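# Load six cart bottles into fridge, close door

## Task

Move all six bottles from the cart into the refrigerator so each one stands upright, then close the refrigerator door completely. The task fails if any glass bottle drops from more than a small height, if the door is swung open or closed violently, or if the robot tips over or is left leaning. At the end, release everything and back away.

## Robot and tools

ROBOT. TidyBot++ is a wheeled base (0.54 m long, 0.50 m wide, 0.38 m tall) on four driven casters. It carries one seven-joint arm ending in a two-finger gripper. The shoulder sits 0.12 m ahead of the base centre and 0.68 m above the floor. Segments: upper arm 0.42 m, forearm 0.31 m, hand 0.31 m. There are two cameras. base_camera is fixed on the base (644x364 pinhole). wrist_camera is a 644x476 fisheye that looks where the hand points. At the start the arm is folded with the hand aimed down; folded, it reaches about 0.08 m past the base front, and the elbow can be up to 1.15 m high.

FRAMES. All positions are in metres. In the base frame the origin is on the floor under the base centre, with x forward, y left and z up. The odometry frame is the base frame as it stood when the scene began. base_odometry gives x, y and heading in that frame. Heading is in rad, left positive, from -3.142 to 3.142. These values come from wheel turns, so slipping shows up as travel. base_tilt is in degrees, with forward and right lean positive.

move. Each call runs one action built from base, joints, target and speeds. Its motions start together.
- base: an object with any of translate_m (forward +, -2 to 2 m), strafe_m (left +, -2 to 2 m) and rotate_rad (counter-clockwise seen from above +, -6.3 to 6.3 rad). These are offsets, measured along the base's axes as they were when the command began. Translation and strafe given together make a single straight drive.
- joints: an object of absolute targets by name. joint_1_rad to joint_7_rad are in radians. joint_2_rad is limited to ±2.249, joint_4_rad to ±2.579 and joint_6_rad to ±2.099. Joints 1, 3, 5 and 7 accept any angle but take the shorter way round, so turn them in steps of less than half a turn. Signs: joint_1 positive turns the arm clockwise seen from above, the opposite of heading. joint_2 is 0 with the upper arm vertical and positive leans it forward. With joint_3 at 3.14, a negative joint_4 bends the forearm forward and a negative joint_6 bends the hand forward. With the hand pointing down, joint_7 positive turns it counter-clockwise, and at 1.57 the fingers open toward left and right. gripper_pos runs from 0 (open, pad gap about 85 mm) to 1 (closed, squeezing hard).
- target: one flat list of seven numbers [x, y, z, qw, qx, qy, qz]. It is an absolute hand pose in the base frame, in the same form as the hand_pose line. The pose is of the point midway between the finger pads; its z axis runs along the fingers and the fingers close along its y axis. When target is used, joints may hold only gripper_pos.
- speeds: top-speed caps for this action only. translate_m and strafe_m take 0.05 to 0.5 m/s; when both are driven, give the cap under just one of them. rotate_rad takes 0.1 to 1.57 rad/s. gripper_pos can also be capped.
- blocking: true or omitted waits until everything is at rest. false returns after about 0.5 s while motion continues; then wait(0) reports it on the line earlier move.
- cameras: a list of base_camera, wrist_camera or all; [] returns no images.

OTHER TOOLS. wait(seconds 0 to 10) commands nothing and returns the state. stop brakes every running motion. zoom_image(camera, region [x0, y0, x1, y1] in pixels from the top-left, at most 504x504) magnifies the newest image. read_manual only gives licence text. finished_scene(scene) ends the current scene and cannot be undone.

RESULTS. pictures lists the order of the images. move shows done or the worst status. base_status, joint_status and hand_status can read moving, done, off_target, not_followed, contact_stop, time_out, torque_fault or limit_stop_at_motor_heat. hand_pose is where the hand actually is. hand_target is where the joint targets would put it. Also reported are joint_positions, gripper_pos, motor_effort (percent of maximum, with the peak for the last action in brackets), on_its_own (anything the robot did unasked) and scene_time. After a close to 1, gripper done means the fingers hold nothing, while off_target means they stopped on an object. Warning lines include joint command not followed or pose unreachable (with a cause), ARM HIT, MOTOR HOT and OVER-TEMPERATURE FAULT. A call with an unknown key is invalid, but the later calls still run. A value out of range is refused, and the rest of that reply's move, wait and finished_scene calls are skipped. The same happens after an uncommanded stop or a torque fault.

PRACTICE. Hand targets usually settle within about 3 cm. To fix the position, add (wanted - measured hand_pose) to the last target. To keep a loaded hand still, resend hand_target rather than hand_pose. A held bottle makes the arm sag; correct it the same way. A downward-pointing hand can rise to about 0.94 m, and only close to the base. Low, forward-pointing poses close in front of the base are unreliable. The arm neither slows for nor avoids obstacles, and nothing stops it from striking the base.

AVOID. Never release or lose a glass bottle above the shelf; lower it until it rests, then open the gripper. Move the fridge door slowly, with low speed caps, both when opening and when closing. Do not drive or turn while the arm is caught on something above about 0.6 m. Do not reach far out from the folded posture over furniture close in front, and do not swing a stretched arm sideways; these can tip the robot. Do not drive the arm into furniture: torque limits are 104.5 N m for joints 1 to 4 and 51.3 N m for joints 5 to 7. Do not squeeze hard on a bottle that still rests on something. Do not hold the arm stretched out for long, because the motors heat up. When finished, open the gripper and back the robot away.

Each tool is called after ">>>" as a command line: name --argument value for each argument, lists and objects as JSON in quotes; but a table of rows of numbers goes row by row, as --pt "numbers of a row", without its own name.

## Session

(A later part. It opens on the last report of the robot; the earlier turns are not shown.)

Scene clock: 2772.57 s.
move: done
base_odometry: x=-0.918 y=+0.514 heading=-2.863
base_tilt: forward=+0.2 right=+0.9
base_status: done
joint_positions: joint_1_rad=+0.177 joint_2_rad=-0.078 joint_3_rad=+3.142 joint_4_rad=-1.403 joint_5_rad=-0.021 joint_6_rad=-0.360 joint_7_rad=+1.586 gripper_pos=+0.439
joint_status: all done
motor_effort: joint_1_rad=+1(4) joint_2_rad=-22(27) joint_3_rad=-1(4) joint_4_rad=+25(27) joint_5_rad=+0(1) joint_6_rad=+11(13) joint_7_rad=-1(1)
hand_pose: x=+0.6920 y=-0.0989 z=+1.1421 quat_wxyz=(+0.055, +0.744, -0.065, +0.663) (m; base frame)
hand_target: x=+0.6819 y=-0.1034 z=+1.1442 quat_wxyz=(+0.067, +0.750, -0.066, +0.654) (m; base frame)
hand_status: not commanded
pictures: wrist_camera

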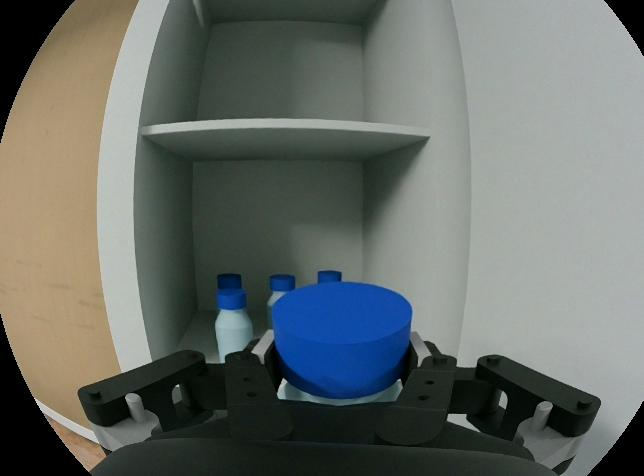

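>>> move --base '{"translate_m": 0.31}' --speeds '{"translate_m": 0.3}' --cameras '["wrist_camera"]'

Scene clock: 2799.23 s.
move: done
base_odometry: x=-1.216 y=+0.429 heading=-2.864
base_tilt: forward=+0.1 right=+0.8
base_status: done
joint_positions: joint_1_rad=+0.177 joint_2_rad=-0.075 joint_3_rad=+3.142 joint_4_rad=-1.403 joint_5_rad=-0.021 joint_6_rad=-0.362 joint_7_rad=+1.586 gripper_pos=+0.439
joint_status: not commanded
motor_effort: joint_1_rad=+0(1) joint_2_rad=-23(26) joint_3_rad=-1(2) joint_4_rad=+25(26) joint_5_rad=-1(1) joint_6_rad=+11(12) joint_7_rad=+0(1)
hand_pose: x=+0.6932 y=-0.0991 z=+1.1400 quat_wxyz=(+0.054, +0.745, -0.065, +0.661) (m; base frame)
hand_target: x=+0.6819 y=-0.1034 z=+1.1442 quat_wxyz=(+0.067, +0.750, -0.066, +0.654) (m; base frame)
hand_status: not commanded
pictures: wrist_camera

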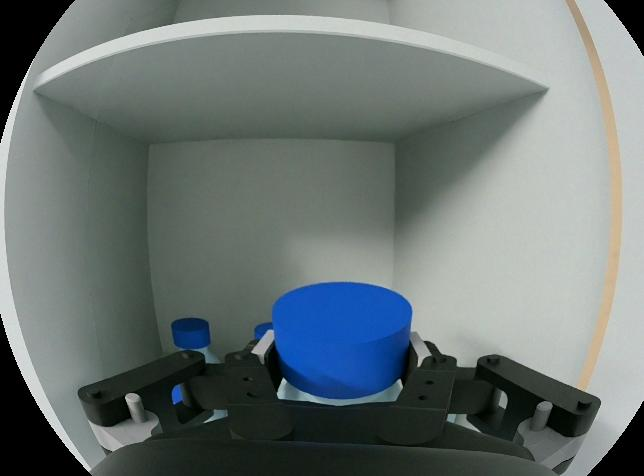

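>>> move --base '{"translate_m": 0.165}' --speeds '{"translate_m": 0.2}' --cameras '["wrist_camera"]'

>>> move --joints '{"joint_2_rad": -0.12, "joint_4_rad": -1.57, "joint_6_rad": -0.25}' --cameras '["wrist_camera"]'

Scene clock: 2805.20 s.
move: done
base_odometry: x=-1.375 y=+0.384 heading=-2.865
base_tilt: forward=+0.1 right=+0.9
base_status: done
joint_positions: joint_1_rad=+0.177 joint_2_rad=-0.075 joint_3_rad=+3.142 joint_4_rad=-1.403 joint_5_rad=-0.021 joint_6_rad=-0.363 joint_7_rad=+1.586 gripper_pos=+0.439
joint_status: not commanded
motor_effort: joint_1_rad=+0(1) joint_2_rad=-22(26) joint_3_rad=+0(2) joint_4_rad=+25(26) joint_5_rad=-1(1) joint_6_rad=+11(12) joint_7_rad=+0(1)
hand_pose: x=+0.6932 y=-0.0991 z=+1.1399 quat_wxyz=(+0.054, +0.745, -0.065, +0.661) (m; base frame)
hand_target: x=+0.6819 y=-0.1034 z=+1.1442 quat_wxyz=(+0.067, +0.750, -0.066, +0.654) (m; base frame)
hand_status: not commanded
pictures: wrist_camera

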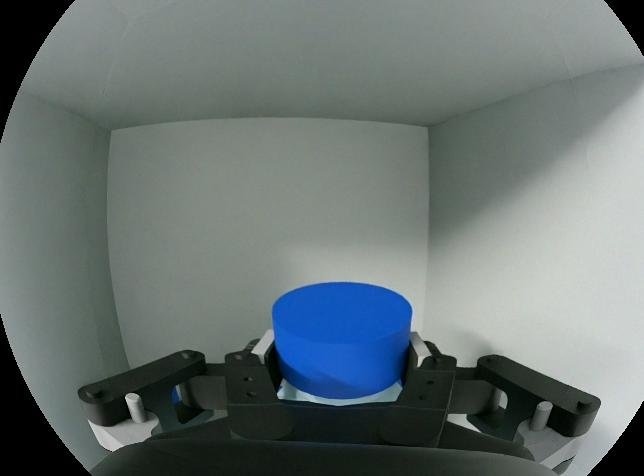

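Scene clock: 2806.33 s.
move: done
base_odometry: x=-1.375 y=+0.384 heading=-2.865
base_tilt: forward=+0.2 right=+0.8
base_status: not commanded
joint_positions: joint_1_rad=+0.177 joint_2_rad=-0.091 joint_3_rad=+3.142 joint_4_rad=-1.574 joint_5_rad=-0.021 joint_6_rad=-0.325 joint_7_rad=+1.586 gripper_pos=+0.439
joint_status: all done
motor_effort: joint_1_rad=+0(0) joint_2_rad=-22(24) joint_3_rad=+0(1) joint_4_rad=+25(28) joint_5_rad=-1(1) joint_6_rad=+12(13) joint_7_rad=+0(1)
hand_pose: x=+0.6881 y=-0.0984 z=+1.0550 quat_wxyz=(+0.051, +0.783, -0.069, +0.616) (m; base frame)
hand_target: x=+0.6803 y=-0.1015 z=+1.0973 quat_wxyz=(+0.066, +0.749, -0.063, +0.657) (m; base frame)
hand_status: not commanded
pictures: wrist_camera

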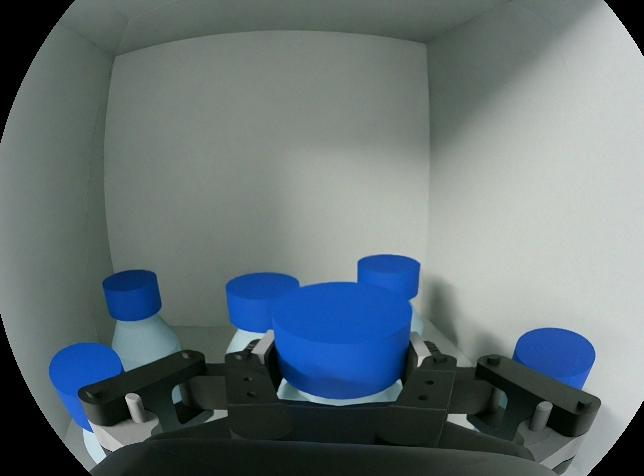

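>>> zoom_image --camera "wrist_camera" --region '[30, 250, 330, 470]'

>>> zoom_image --camera "wrist_camera" --region '[340, 250, 640, 470]'

Scaled by 1.680.

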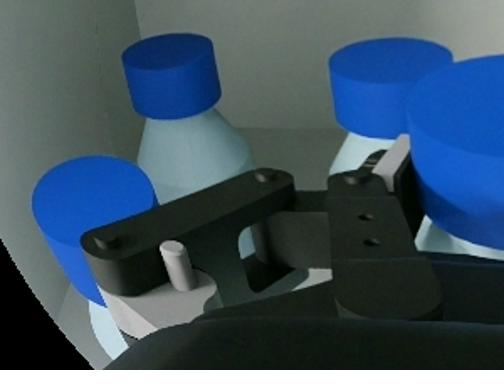

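Scaled by 1.680.

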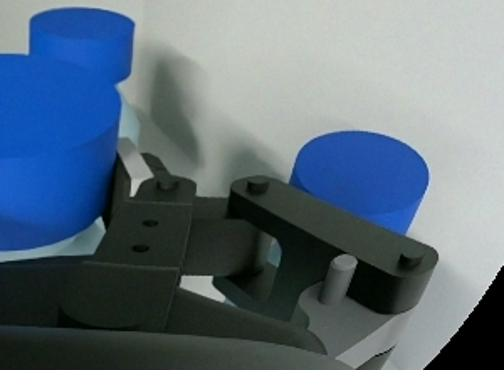

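>>> move --base '{"strafe_m": 0.008}' --speeds '{"strafe_m": 0.1}' --joints '{"joint_2_rad": -0.124, "joint_4_rad": -1.62, "joint_6_rad": -0.21}' --cameras '["wrist_camera"]'

Scene clock: 2852.23 s.
move: done
base_odometry: x=-1.373 y=+0.376 heading=-2.865
base_tilt: forward=+0.2 right=+0.9
base_status: done
joint_positions: joint_1_rad=+0.176 joint_2_rad=-0.098 joint_3_rad=+3.142 joint_4_rad=-1.622 joint_5_rad=-0.021 joint_6_rad=-0.284 joint_7_rad=+1.586 gripper_pos=+0.439
joint_status: all done
motor_effort: joint_1_rad=+0(2) joint_2_rad=-22(23) joint_3_rad=-1(3) joint_4_rad=+25(27) joint_5_rad=-1(1) joint_6_rad=+12(12) joint_7_rad=+0(1)
hand_pose: x=+0.6859 y=-0.0979 z=+1.0423 quat_wxyz=(+0.051, +0.783, -0.069, +0.617) (m; base frame)
hand_target: x=+0.6799 y=-0.1011 z=+1.0809 quat_wxyz=(+0.066, +0.751, -0.063, +0.654) (m; base frame)
hand_status: not commanded
pictures: wrist_camera

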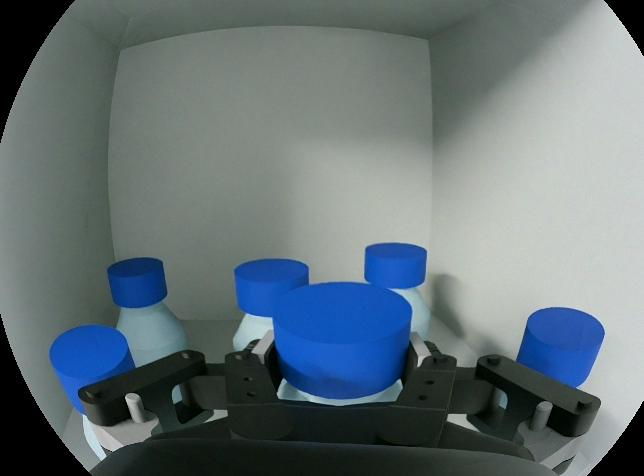

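>>> move --joints '{"joint_2_rad": -0.126, "joint_4_rad": -1.653, "joint_6_rad": -0.18}' --cameras '[]'

>>> move --joints '{"joint_2_rad": -0.128, "joint_4_rad": -1.674, "joint_6_rad": -0.16}' --cameras '[]'

>>> move --joints '{"joint_2_rad": -0.13, "joint_4_rad": -1.695, "joint_6_rad": -0.14}' --cameras '["wrist_camera"]'

Scene clock: 2864.27 s.
move: done
base_odometry: x=-1.373 y=+0.376 heading=-2.865
base_tilt: forward=+0.2 right=+0.8
base_status: not commanded
joint_positions: joint_1_rad=+0.176 joint_2_rad=-0.100 joint_3_rad=+3.142 joint_4_rad=-1.654 joint_5_rad=-0.021 joint_6_rad=-0.252 joint_7_rad=+1.586 gripper_pos=+0.439
joint_status: all done
motor_effort: joint_1_rad=+0(0) joint_2_rad=-22(23) joint_3_rad=-1(1) joint_4_rad=+26(27) joint_5_rad=-1(1) joint_6_rad=+11(12) joint_7_rad=+0(1)
hand_pose: x=+0.6856 y=-0.0980 z=+1.0329 quat_wxyz=(+0.051, +0.782, -0.070, +0.617) (m; base frame)
hand_target: x=+0.6796 y=-0.1007 z=+1.0707 quat_wxyz=(+0.065, +0.751, -0.063, +0.654) (m; base frame)
hand_status: not commanded
pictures: none
No camera images: "cameras" was empty.

Scene clock: 2864.87 s.
move: done
base_odometry: x=-1.373 y=+0.376 heading=-2.865
base_tilt: forward=+0.2 right=+0.9
base_status: not commanded
joint_positions: joint_1_rad=+0.176 joint_2_rad=-0.101 joint_3_rad=+3.142 joint_4_rad=-1.675 joint_5_rad=-0.021 joint_6_rad=-0.232 joint_7_rad=+1.586 gripper_pos=+0.439
joint_status: all done
motor_effort: joint_1_rad=+0(0) joint_2_rad=-22(23) joint_3_rad=+0(1) joint_4_rad=+25(27) joint_5_rad=+0(1) joint_6_rad=+11(12) joint_7_rad=+0(1)
hand_pose: x=+0.6853 y=-0.0981 z=+1.0271 quat_wxyz=(+0.051, +0.782, -0.070, +0.617) (m; base frame)
hand_target: x=+0.6791 y=-0.1004 z=+1.0650 quat_wxyz=(+0.065, +0.751, -0.062, +0.655) (m; base frame)
hand_status: not commanded
pictures: none
No camera images: "cameras" was empty.

Scene clock: 2865.50 s.
move: done
base_odometry: x=-1.373 y=+0.376 heading=-2.865
base_tilt: forward=+0.1 right=+0.9
base_status: not commanded
joint_positions: joint_1_rad=+0.176 joint_2_rad=-0.102 joint_3_rad=+3.142 joint_4_rad=-1.695 joint_5_rad=-0.021 joint_6_rad=-0.212 joint_7_rad=+1.586 gripper_pos=+0.439
joint_status: all done
motor_effort: joint_1_rad=+0(0) joint_2_rad=-22(23) joint_3_rad=+0(1) joint_4_rad=+26(27) joint_5_rad=+0(1) joint_6_rad=+11(12) joint_7_rad=+0(1)
hand_pose: x=+0.6846 y=-0.0981 z=+1.0211 quat_wxyz=(+0.051, +0.782, -0.070, +0.617) (m; base frame)
hand_target: x=+0.6784 y=-0.1001 z=+1.0592 quat_wxyz=(+0.065, +0.750, -0.062, +0.655) (m; base frame)
hand_status: not commanded
pictures: wrist_camera

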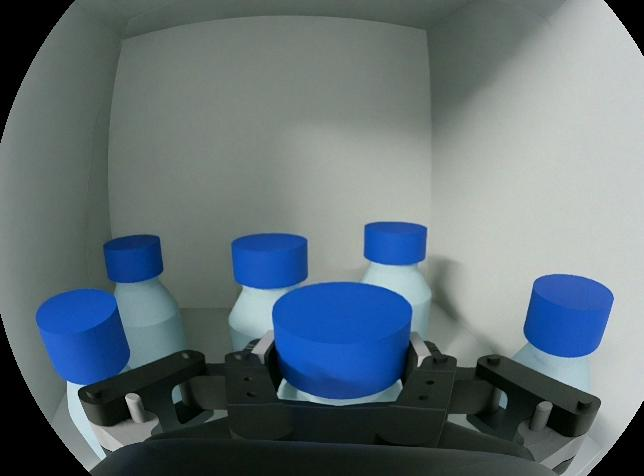

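>>> move --joints '{"joint_2_rad": -0.132, "joint_4_rad": -1.714, "joint_6_rad": -0.122}' --cameras '[]'

>>> move --joints '{"joint_2_rad": -0.134, "joint_4_rad": -1.732, "joint_6_rad": -0.106}' --cameras '[]'

Scene clock: 2874.37 s.
move: done
base_odometry: x=-1.373 y=+0.376 heading=-2.865
base_tilt: forward=+0.2 right=+0.8
base_status: not commanded
joint_positions: joint_1_rad=+0.176 joint_2_rad=-0.106 joint_3_rad=+3.142 joint_4_rad=-1.710 joint_5_rad=-0.021 joint_6_rad=-0.190 joint_7_rad=+1.586 gripper_pos=+0.439
joint_status: all done
motor_effort: joint_1_rad=+0(1) joint_2_rad=-21(22) joint_3_rad=+0(1) joint_4_rad=+25(26) joint_5_rad=+0(1) joint_6_rad=+11(12) joint_7_rad=+0(1)
hand_pose: x=+0.6837 y=-0.0981 z=+1.0212 quat_wxyz=(+0.052, +0.778, -0.070, +0.622) (m; base frame)
hand_target: x=+0.6776 y=-0.0998 z=+1.0541 quat_wxyz=(+0.065, +0.750, -0.062, +0.655) (m; base frame)
hand_status: not commanded
pictures: none
No camera images: "cameras" was empty.

Scene clock: 2874.93 s.
move: done
base_odometry: x=-1.373 y=+0.376 heading=-2.865
base_tilt: forward=+0.2 right=+0.8
base_status: not commanded
joint_positions: joint_1_rad=+0.176 joint_2_rad=-0.111 joint_3_rad=+3.142 joint_4_rad=-1.723 joint_5_rad=-0.021 joint_6_rad=-0.170 joint_7_rad=+1.586 gripper_pos=+0.439
joint_status: all done
motor_effort: joint_1_rad=+0(1) joint_2_rad=-21(22) joint_3_rad=-1(1) joint_4_rad=+24(25) joint_5_rad=+0(1) joint_6_rad=+10(12) joint_7_rad=+0(1)
hand_pose: x=+0.6824 y=-0.0980 z=+1.0214 quat_wxyz=(+0.052, +0.775, -0.070, +0.626) (m; base frame)
hand_target: x=+0.6768 y=-0.0995 z=+1.0489 quat_wxyz=(+0.065, +0.750, -0.062, +0.655) (m; base frame)
hand_status: not commanded
pictures: none
No camera images: "cameras" was empty.

>>> move --joints '{"joint_2_rad": -0.107, "joint_4_rad": -1.701, "joint_6_rad": -0.215}' --cameras '["wrist_camera"]'

Scene clock: 2899.53 s.
move: done
base_odometry: x=-1.373 y=+0.376 heading=-2.865
base_tilt: forward=+0.2 right=+0.8
base_status: not commanded
joint_positions: joint_1_rad=+0.176 joint_2_rad=-0.106 joint_3_rad=+3.142 joint_4_rad=-1.701 joint_5_rad=-0.021 joint_6_rad=-0.207 joint_7_rad=+1.586 gripper_pos=+0.439
joint_status: all done
motor_effort: joint_1_rad=+0(1) joint_2_rad=-21(22) joint_3_rad=+0(1) joint_4_rad=+25(25) joint_5_rad=+0(1) joint_6_rad=+11(11) joint_7_rad=+0(1)
hand_pose: x=+0.6833 y=-0.0979 z=+1.0209 quat_wxyz=(+0.051, +0.781, -0.070, +0.618) (m; base frame)
hand_target: x=+0.6818 y=-0.1015 z=+1.0194 quat_wxyz=(+0.062, +0.783, -0.066, +0.615) (m; base frame)
hand_status: not commanded
pictures: wrist_camera

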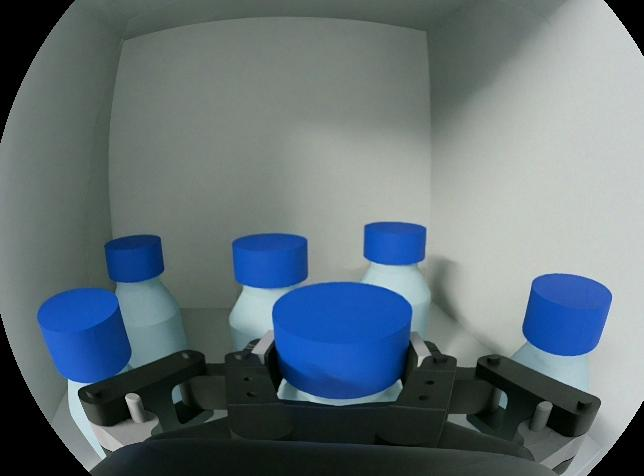

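>>> move --joints '{"gripper_pos": 0.2}' --cameras '["wrist_camera"]'

Scene clock: 2906.80 s.
move: done
base_odometry: x=-1.373 y=+0.376 heading=-2.865
base_tilt: forward=+0.2 right=+0.9
base_status: not commanded
joint_positions: joint_1_rad=+0.176 joint_2_rad=-0.106 joint_3_rad=+3.142 joint_4_rad=-1.700 joint_5_rad=-0.021 joint_6_rad=-0.207 joint_7_rad=+1.586 gripper_pos=+0.200
joint_status: all done
motor_effort: joint_1_rad=+0(0) joint_2_rad=-18(20) joint_3_rad=-1(1) joint_4_rad=+22(24) joint_5_rad=-1(1) joint_6_rad=+8(10) joint_7_rad=+0(1)
hand_pose: x=+0.6835 y=-0.0980 z=+1.0220 quat_wxyz=(+0.051, +0.780, -0.070, +0.619) (m; base frame)
hand_target: x=+0.6818 y=-0.1015 z=+1.0194 quat_wxyz=(+0.062, +0.783, -0.066, +0.615) (m; base frame)
hand_status: not commanded
pictures: wrist_camera

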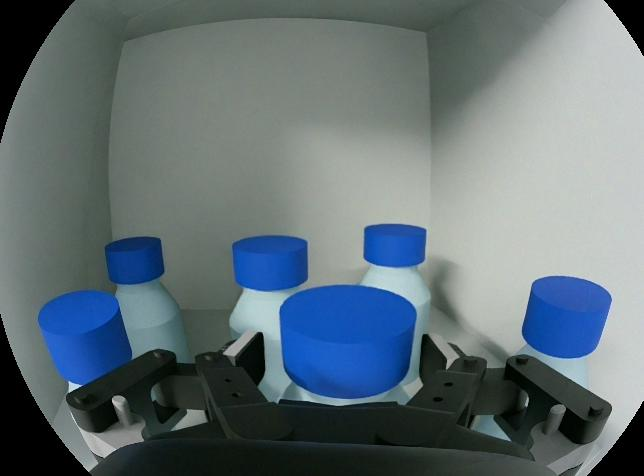

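>>> move --base '{"translate_m": -0.295, "strafe_m": 0.053}' --speeds '{"translate_m": 0.25}' --cameras '["all"]'

Scene clock: 2914.67 s.
move: done
base_odometry: x=-1.075 y=+0.405 heading=-2.865
base_tilt: forward=+0.2 right=+0.9
base_status: done
joint_positions: joint_1_rad=+0.176 joint_2_rad=-0.111 joint_3_rad=+3.142 joint_4_rad=-1.699 joint_5_rad=-0.021 joint_6_rad=-0.207 joint_7_rad=+1.586 gripper_pos=+0.200
joint_status: not commanded
motor_effort: joint_1_rad=+0(1) joint_2_rad=-18(22) joint_3_rad=-1(1) joint_4_rad=+22(23) joint_5_rad=+0(1) joint_6_rad=+8(9) joint_7_rad=+0(1)
hand_pose: x=+0.6819 y=-0.0977 z=+1.0250 quat_wxyz=(+0.052, +0.779, -0.070, +0.621) (m; base frame)
hand_target: x=+0.6818 y=-0.1015 z=+1.0194 quat_wxyz=(+0.062, +0.783, -0.066, +0.615) (m; base frame)
hand_status: not commanded
pictures: base_camera, wrist_camera

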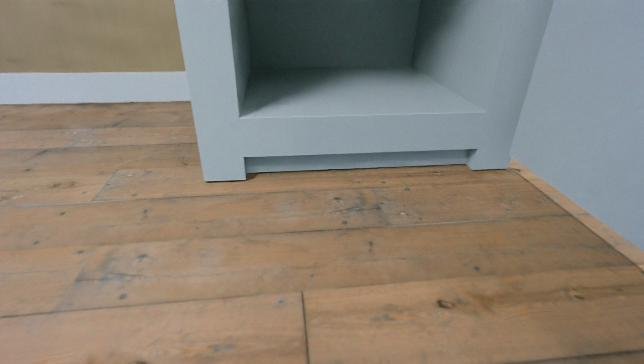

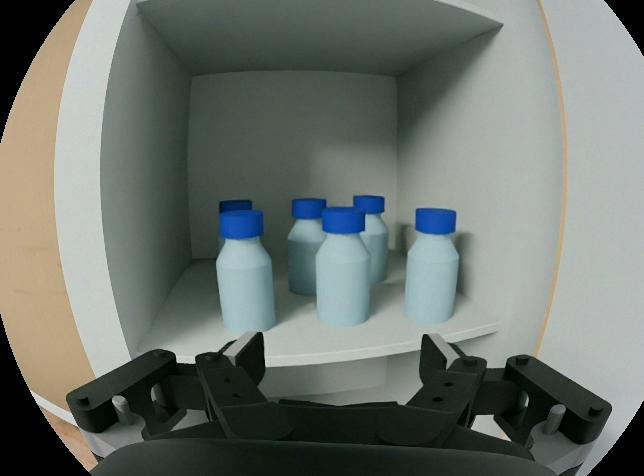

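>>> move --base '{"translate_m": -0.32}' --joints '{"joint_1_rad": 0.0, "joint_2_rad": -0.6, "joint_4_rad": -2.1, "joint_6_rad": -0.3, "gripper_pos": 0.0}' --speeds '{"translate_m": 0.4}' --cameras '["all"]'

>>> move --base '{"strafe_m": -0.4}' --speeds '{"strafe_m": 0.4}' --cameras '["all"]'

Scene clock: 2966.37 s.
move: done
base_odometry: x=-0.767 y=+0.493 heading=-2.865
base_tilt: forward=+0.2 right=+0.8
base_status: done
joint_positions: joint_1_rad=+0.018 joint_2_rad=-0.601 joint_3_rad=+3.142 joint_4_rad=-2.079 joint_5_rad=-0.021 joint_6_rad=-0.231 joint_7_rad=+1.586 gripper_pos=+0.000
joint_status: all done
motor_effort: joint_1_rad=+0(1) joint_2_rad=-2(22) joint_3_rad=+0(1) joint_4_rad=+22(23) joint_5_rad=+0(1) joint_6_rad=+9(10) joint_7_rad=+0(1)
hand_pose: x=+0.5023 y=-0.0042 z=+1.0154 quat_wxyz=(+0.002, +0.754, -0.007, +0.657) (m; base frame)
hand_target: x=+0.4981 y=-0.0016 z=+0.9806 quat_wxyz=(+0.008, +0.783, +0.003, +0.622) (m; base frame)
hand_status: not commanded
pictures: base_camera, wrist_camera

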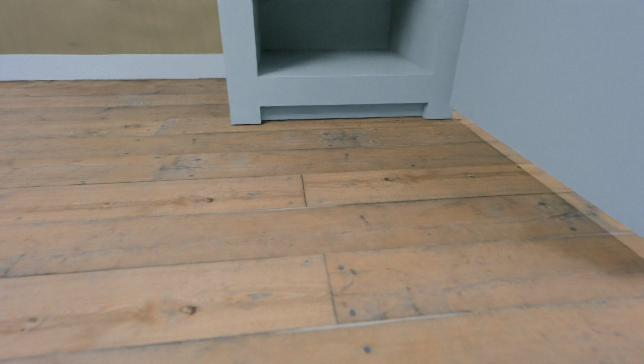

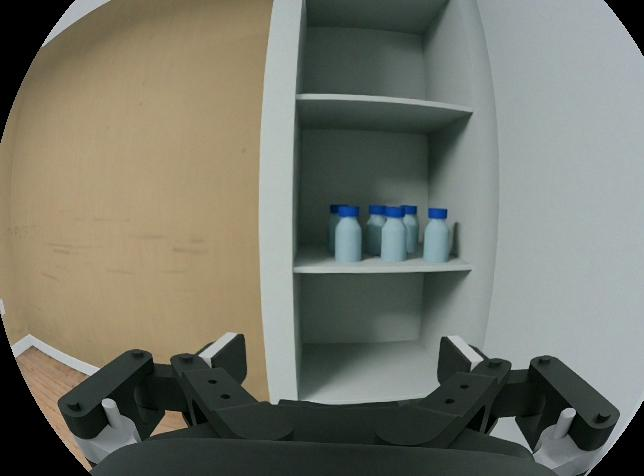

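Scene clock: 2968.50 s.
move: done
base_odometry: x=-0.876 y=+0.878 heading=-2.865
base_tilt: forward=+0.1 right=+0.8
base_status: done
joint_positions: joint_1_rad=+0.017 joint_2_rad=-0.601 joint_3_rad=+3.142 joint_4_rad=-2.079 joint_5_rad=-0.021 joint_6_rad=-0.231 joint_7_rad=+1.586 gripper_pos=+0.000
joint_status: not commanded
motor_effort: joint_1_rad=+0(0) joint_2_rad=-1(2) joint_3_rad=+0(2) joint_4_rad=+22(22) joint_5_rad=+0(1) joint_6_rad=+9(9) joint_7_rad=+0(1)
hand_pose: x=+0.5023 y=-0.0036 z=+1.0152 quat_wxyz=(+0.002, +0.754, -0.007, +0.657) (m; base frame)
hand_target: x=+0.4981 y=-0.0016 z=+0.9806 quat_wxyz=(+0.008, +0.783, +0.003, +0.622) (m; base frame)
hand_status: not commanded
pictures: base_camera, wrist_camera

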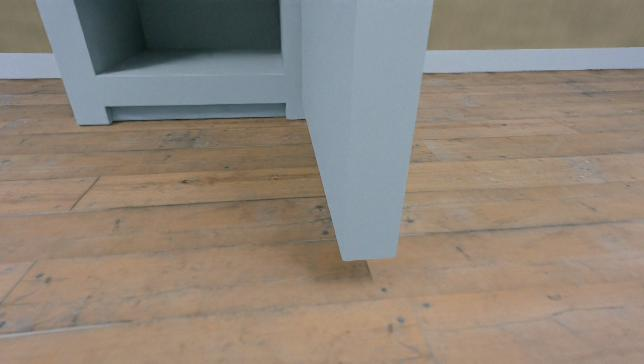

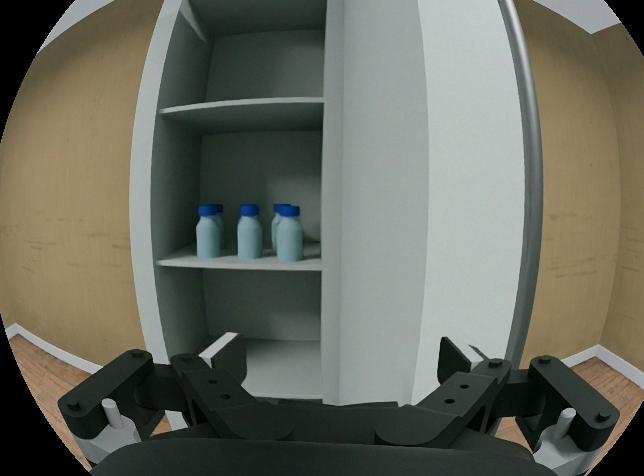

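>>> move --base '{"strafe_m": -0.7}' --joints '{"joint_1_rad": -0.873, "gripper_pos": 1.0}' --speeds '{"strafe_m": 0.45}' --cameras '["all"]'

Scene clock: 3155.47 s.
move: done
base_odometry: x=-1.067 y=+1.552 heading=-2.865
base_tilt: forward=+0.2 right=+0.9
base_status: done
joint_positions: joint_1_rad=-0.855 joint_2_rad=-0.602 joint_3_rad=+3.142 joint_4_rad=-2.079 joint_5_rad=-0.021 joint_6_rad=-0.231 joint_7_rad=+1.586 gripper_pos=+0.999
joint_status: all done
motor_effort: joint_1_rad=+0(2) joint_2_rad=-1(2) joint_3_rad=+0(2) joint_4_rad=+22(22) joint_5_rad=+0(1) joint_6_rad=+9(9) joint_7_rad=+0(1)
hand_pose: x=+0.3682 y=+0.2911 z=+1.0149 quat_wxyz=(-0.276, +0.687, +0.313, +0.596) (m; base frame)
hand_target: x=+0.3638 y=+0.2895 z=+0.9806 quat_wxyz=(-0.255, +0.709, +0.334, +0.567) (m; base frame)
hand_status: not commanded
pictures: base_camera, wrist_camera

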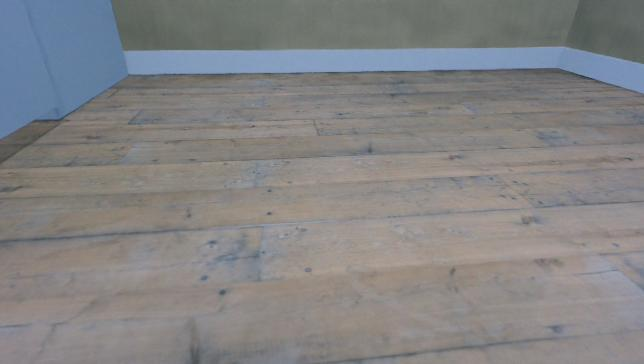

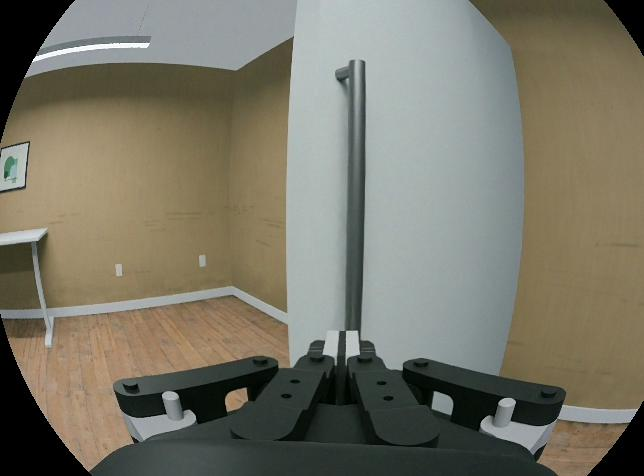

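>>> zoom_image --camera "wrist_camera" --region '[270, 0, 600, 430]'

Scaled by 1.172.

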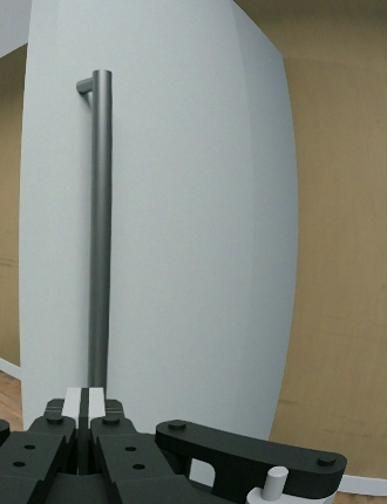

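>>> move --base '{"translate_m": 0.3}' --joints '{"joint_1_rad": -0.873, "joint_2_rad": -0.235, "joint_4_rad": -1.91, "joint_6_rad": -0.05, "gripper_pos": 1.0}' --speeds '{"translate_m": 0.35}' --cameras '["all"]'

Scene clock: 3223.07 s.
move: done
base_odometry: x=-1.355 y=+1.470 heading=-2.866
base_tilt: forward=+0.2 right=+0.8
base_status: done
joint_positions: joint_1_rad=-0.857 joint_2_rad=-0.235 joint_3_rad=+3.142 joint_4_rad=-1.913 joint_5_rad=-0.021 joint_6_rad=-0.109 joint_7_rad=+1.586 gripper_pos=+0.999
joint_status: all done
motor_effort: joint_1_rad=+0(2) joint_2_rad=-14(17) joint_3_rad=-1(2) joint_4_rad=+22(22) joint_5_rad=-1(1) joint_6_rad=+8(9) joint_7_rad=+0(1)
hand_pose: x=+0.4571 y=+0.3933 z=+0.9903 quat_wxyz=(-0.263, +0.710, +0.322, +0.569) (m; base frame)
hand_target: x=+0.4539 y=+0.4007 z=+1.0105 quat_wxyz=(-0.270, +0.686, +0.326, +0.592) (m; base frame)
hand_status: not commanded
pictures: base_camera, wrist_camera

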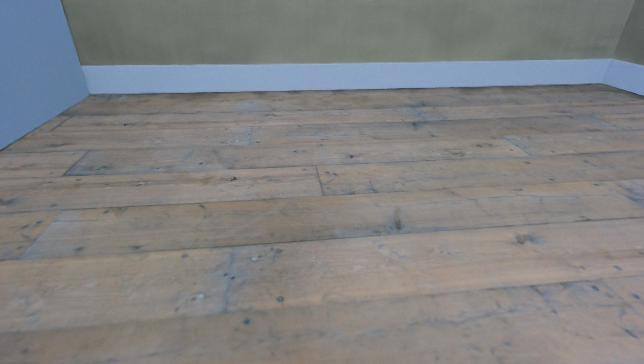

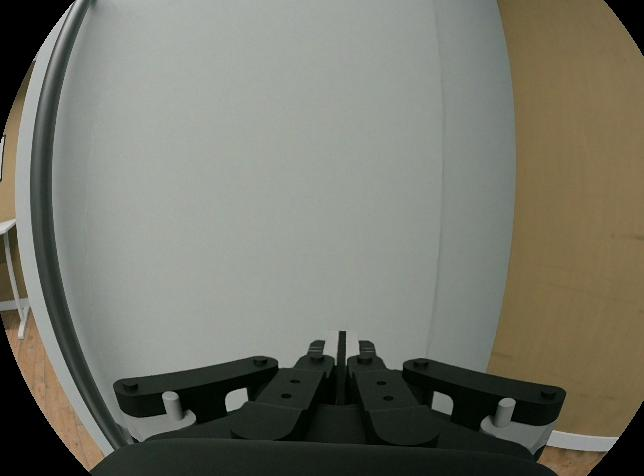

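>>> move --base '{"strafe_m": 0.32}' --speeds '{"strafe_m": 0.15}' --cameras '["all"]'

Scene clock: 3236.33 s.
move: done
base_odometry: x=-1.268 y=+1.162 heading=-2.866
base_tilt: forward=+0.2 right=+0.9
base_status: done
joint_positions: joint_1_rad=-0.863 joint_2_rad=-0.243 joint_3_rad=+3.157 joint_4_rad=-1.909 joint_5_rad=-0.021 joint_6_rad=-0.098 joint_7_rad=+1.586 gripper_pos=+0.999
joint_status: not commanded
motor_effort: joint_1_rad=+0(11) joint_2_rad=-13(16) joint_3_rad=-1(11) joint_4_rad=+22(29) joint_5_rad=-1(1) joint_6_rad=+9(13) joint_7_rad=+0(1)
hand_pose: x=+0.4606 y=+0.3888 z=+1.0005 quat_wxyz=(-0.265, +0.705, +0.315, +0.577) (m; base frame)
hand_target: x=+0.4539 y=+0.4007 z=+1.0105 quat_wxyz=(-0.270, +0.686, +0.326, +0.592) (m; base frame)
hand_status: not commanded
pictures: base_camera, wrist_camera

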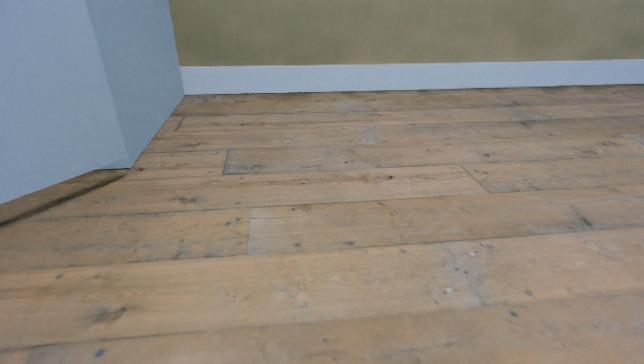

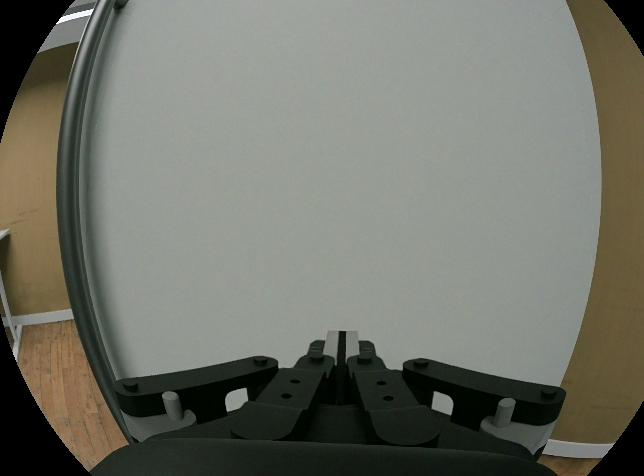

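>>> move --base '{"translate_m": 0.1, "strafe_m": 0.225}' --speeds '{"strafe_m": 0.13}' --cameras '["all"]'

Scene clock: 3245.10 s.
move: done
base_odometry: x=-1.303 y=+0.918 heading=-2.865
base_tilt: forward=+0.2 right=+0.9
base_status: done
joint_positions: joint_1_rad=-0.863 joint_2_rad=-0.239 joint_3_rad=+3.157 joint_4_rad=-1.909 joint_5_rad=-0.021 joint_6_rad=-0.098 joint_7_rad=+1.586 gripper_pos=+0.999
joint_status: not commanded
motor_effort: joint_1_rad=+0(1) joint_2_rad=-14(16) joint_3_rad=-1(1) joint_4_rad=+22(22) joint_5_rad=+0(1) joint_6_rad=+8(10) joint_7_rad=+0(1)
hand_pose: x=+0.4613 y=+0.3897 z=+0.9987 quat_wxyz=(-0.265, +0.706, +0.316, +0.576) (m; base frame)
hand_target: x=+0.4539 y=+0.4007 z=+1.0105 quat_wxyz=(-0.270, +0.686, +0.326, +0.592) (m; base frame)
hand_status: not commanded
pictures: base_camera, wrist_camera

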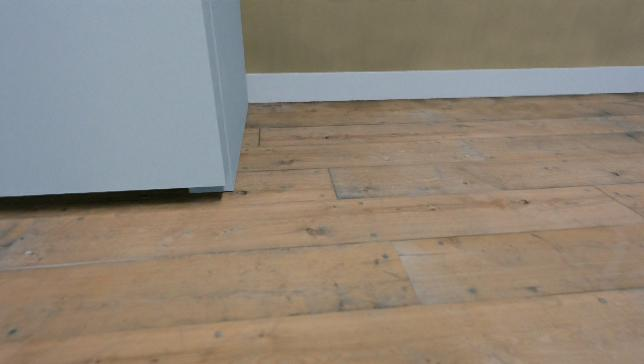

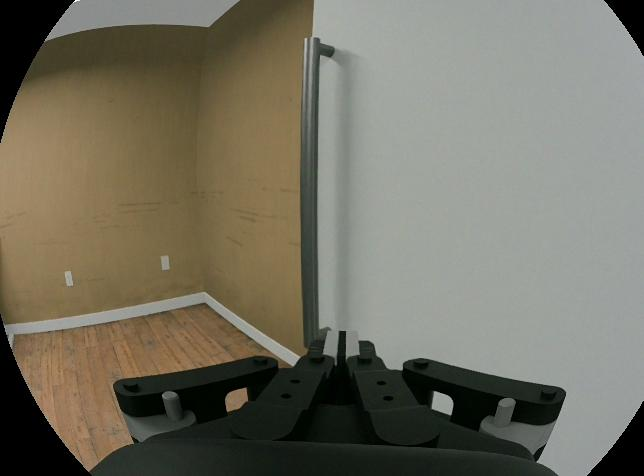

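>>> move --base '{"translate_m": 0.205, "strafe_m": 0.1}' --speeds '{"translate_m": 0.1}' --cameras '["all"]'

Scene clock: 3273.70 s.
move: done
base_odometry: x=-1.473 y=+0.766 heading=-2.865
base_tilt: forward=+0.2 right=+0.8
base_status: done
joint_positions: joint_1_rad=-0.864 joint_2_rad=-0.237 joint_3_rad=+3.157 joint_4_rad=-1.908 joint_5_rad=-0.021 joint_6_rad=-0.098 joint_7_rad=+1.586 gripper_pos=+0.999
joint_status: not commanded
motor_effort: joint_1_rad=+0(1) joint_2_rad=-14(16) joint_3_rad=+0(2) joint_4_rad=+22(23) joint_5_rad=+0(1) joint_6_rad=+9(9) joint_7_rad=+0(1)
hand_pose: x=+0.4616 y=+0.3902 z=+0.9979 quat_wxyz=(-0.264, +0.706, +0.316, +0.576) (m; base frame)
hand_target: x=+0.4539 y=+0.4007 z=+1.0105 quat_wxyz=(-0.270, +0.686, +0.326, +0.592) (m; base frame)
hand_status: not commanded
pictures: base_camera, wrist_camera

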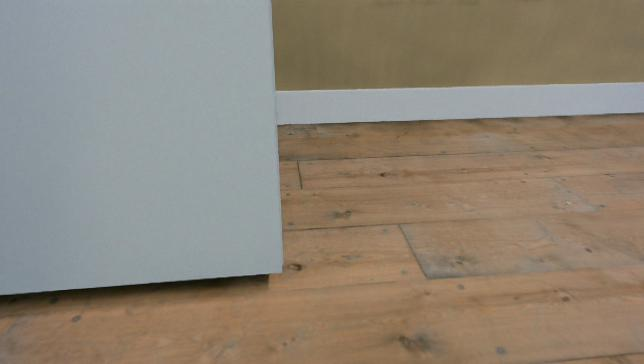

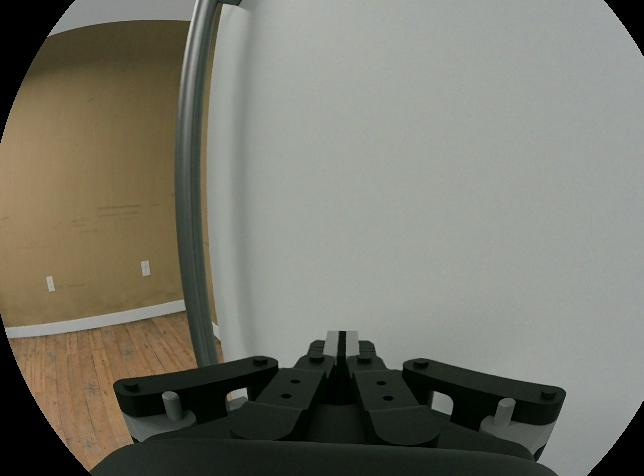

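>>> move --base '{"translate_m": 0.05}' --speeds '{"translate_m": 0.06}' --cameras '["all"]'

Scene clock: 3278.80 s.
move: done
base_odometry: x=-1.521 y=+0.752 heading=-2.865
base_tilt: forward=+0.1 right=+0.8
base_status: done
joint_positions: joint_1_rad=-0.883 joint_2_rad=-0.245 joint_3_rad=+3.137 joint_4_rad=-1.909 joint_5_rad=-0.021 joint_6_rad=-0.098 joint_7_rad=+1.586 gripper_pos=+0.999
joint_status: not commanded
motor_effort: joint_1_rad=+3(6) joint_2_rad=-11(15) joint_3_rad=+3(6) joint_4_rad=+23(26) joint_5_rad=+0(1) joint_6_rad=+10(12) joint_7_rad=-1(1)
hand_pose: x=+0.4432 y=+0.4019 z=+1.0021 quat_wxyz=(-0.275, +0.697, +0.330, +0.574) (m; base frame)
hand_target: x=+0.4539 y=+0.4007 z=+1.0105 quat_wxyz=(-0.270, +0.686, +0.326, +0.592) (m; base frame)
hand_status: not commanded
pictures: base_camera, wrist_camera

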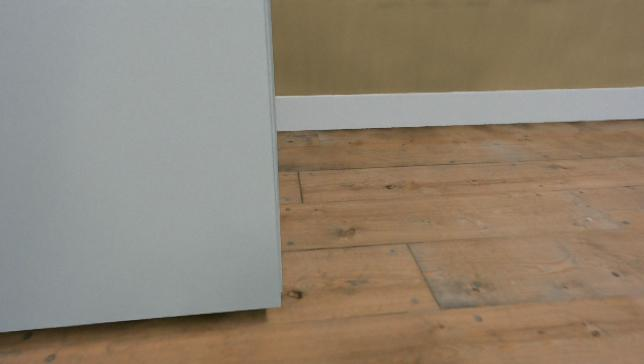

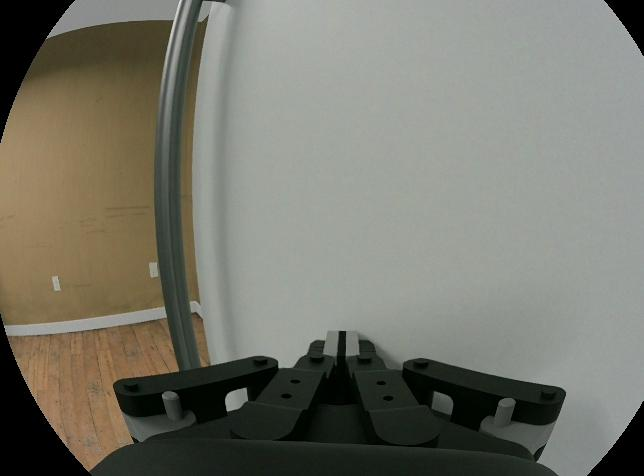

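>>> zoom_image --camera "base_camera" --region '[200, 0, 340, 330]'

>>> zoom_image --camera "wrist_camera" --region '[140, 0, 300, 400]'

Scaled by 1.527.

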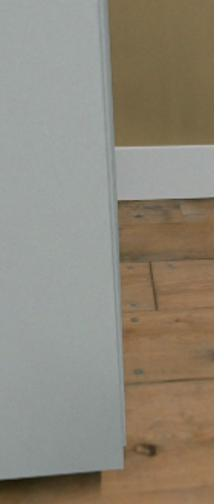

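Scaled by 1.260.

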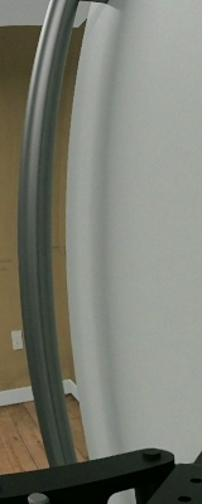

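>>> move --base '{"translate_m": 0.04}' --speeds '{"translate_m": 0.08}' --cameras '["base_camera"]'

Scene clock: 3291.83 s.
move: done
base_odometry: x=-1.559 y=+0.741 heading=-2.865
base_tilt: forward=+0.1 right=+0.8
base_status: done
joint_positions: joint_1_rad=-0.920 joint_2_rad=-0.267 joint_3_rad=+3.096 joint_4_rad=-1.912 joint_5_rad=-0.021 joint_6_rad=-0.098 joint_7_rad=+1.586 gripper_pos=+0.999
joint_status: not commanded
motor_effort: joint_1_rad=+9(13) joint_2_rad=-6(12) joint_3_rad=+10(14) joint_4_rad=+24(26) joint_5_rad=+0(1) joint_6_rad=+11(13) joint_7_rad=+0(1)
hand_pose: x=+0.4044 y=+0.4212 z=+1.0104 quat_wxyz=(-0.296, +0.677, +0.357, +0.571) (m; base frame)
hand_target: x=+0.4539 y=+0.4007 z=+1.0105 quat_wxyz=(-0.270, +0.686, +0.326, +0.592) (m; base frame)
hand_status: not commanded
pictures: base_camera

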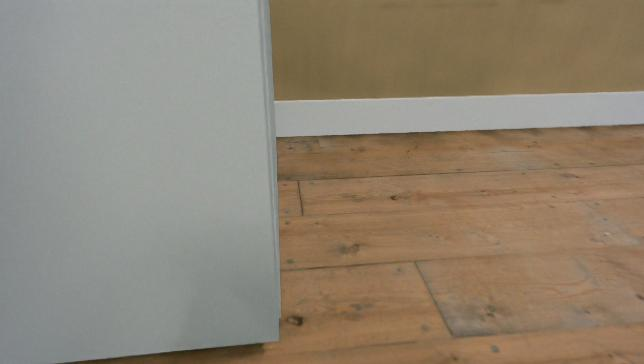

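>>> move --base '{"translate_m": -0.4}' --speeds '{"translate_m": 0.3}' --cameras '["all"]'

Scene clock: 3305.63 s.
move: done
base_odometry: x=-1.174 y=+0.850 heading=-2.865
base_tilt: forward=+0.2 right=+0.9
base_status: done
joint_positions: joint_1_rad=-0.877 joint_2_rad=-0.239 joint_3_rad=+3.133 joint_4_rad=-1.904 joint_5_rad=-0.021 joint_6_rad=-0.092 joint_7_rad=+1.586 gripper_pos=+0.999
joint_status: not commanded
motor_effort: joint_1_rad=+0(9) joint_2_rad=-13(16) joint_3_rad=-1(10) joint_4_rad=+22(24) joint_5_rad=-1(1) joint_6_rad=+8(10) joint_7_rad=+0(1)
hand_pose: x=+0.4456 y=+0.4035 z=+1.0035 quat_wxyz=(-0.275, +0.696, +0.329, +0.576) (m; base frame)
hand_target: x=+0.4539 y=+0.4007 z=+1.0105 quat_wxyz=(-0.270, +0.686, +0.326, +0.592) (m; base frame)
hand_status: not commanded
pictures: base_camera, wrist_camera

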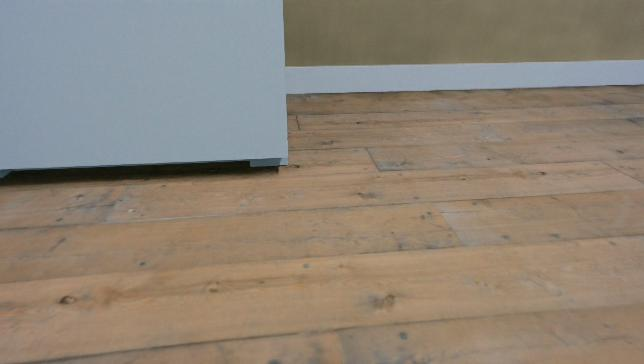

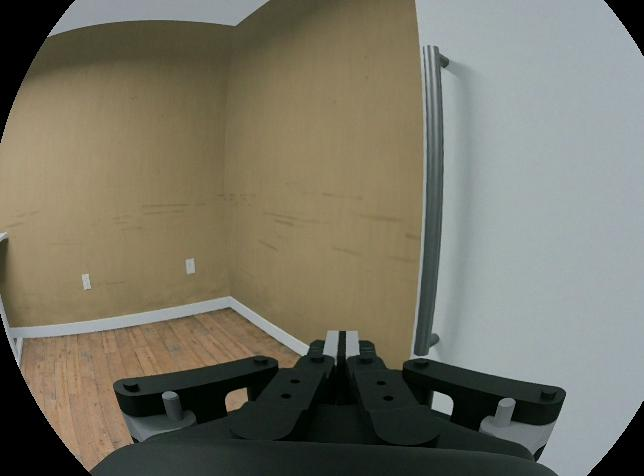

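>>> move --base '{"strafe_m": 0.95}' --joints '{"joint_1_rad": 0.4, "joint_2_rad": -0.6, "joint_4_rad": -2.1, "joint_6_rad": -0.3, "gripper_pos": 0.0}' --speeds '{"strafe_m": 0.5}' --cameras '["all"]'

Scene clock: 3332.50 s.
move: done
base_odometry: x=-0.915 y=-0.064 heading=-2.865
base_tilt: forward=+0.2 right=+0.8
base_status: done
joint_positions: joint_1_rad=+0.382 joint_2_rad=-0.589 joint_3_rad=+3.133 joint_4_rad=-2.078 joint_5_rad=-0.021 joint_6_rad=-0.228 joint_7_rad=+1.586 gripper_pos=+0.000
joint_status: all done
motor_effort: joint_1_rad=+0(3) joint_2_rad=-2(14) joint_3_rad=+0(2) joint_4_rad=+22(23) joint_5_rad=+0(1) joint_6_rad=+9(10) joint_7_rad=+0(1)
hand_pose: x=+0.4810 y=-0.1381 z=+1.0122 quat_wxyz=(+0.120, +0.744, -0.140, +0.642) (m; base frame)
hand_target: x=+0.4676 y=-0.1491 z=+0.9806 quat_wxyz=(+0.132, +0.768, -0.153, +0.608) (m; base frame)
hand_status: not commanded
pictures: base_camera, wrist_camera

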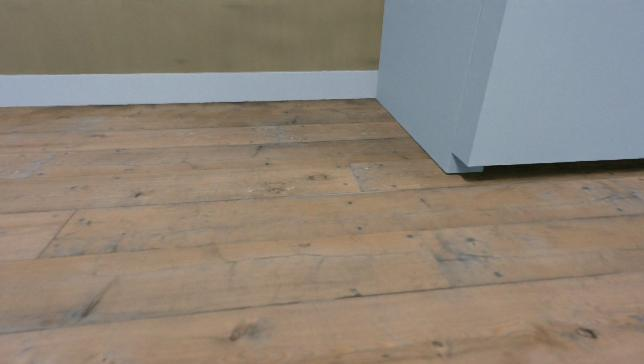

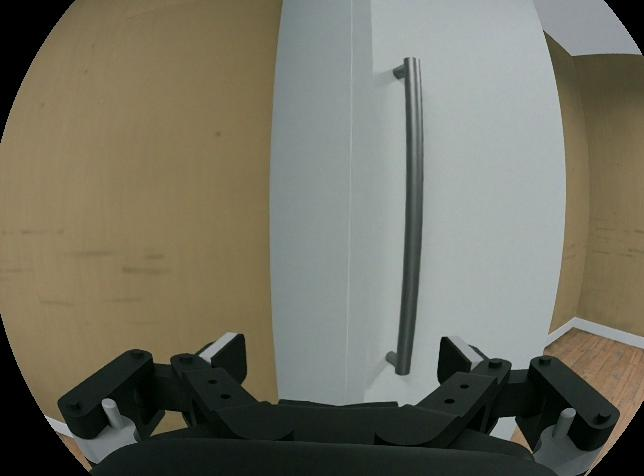

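>>> zoom_image --camera "wrist_camera" --region '[260, 0, 460, 400]'

>>> zoom_image --camera "base_camera" --region '[380, 0, 560, 190]'

Scaled by 1.260.

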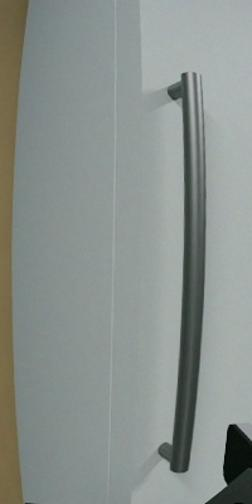

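Scaled by 2.653.

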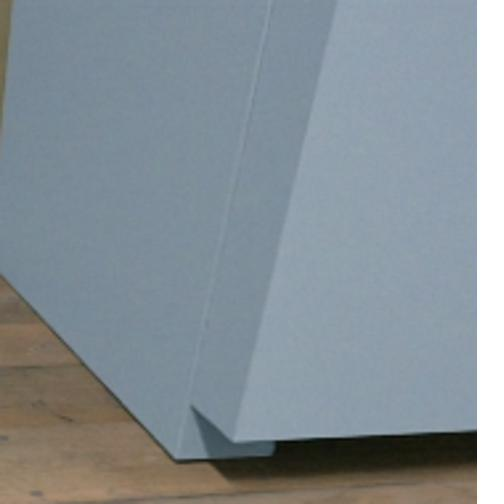

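>>> finished_scene --scene 1

The scene is finished: the task was done.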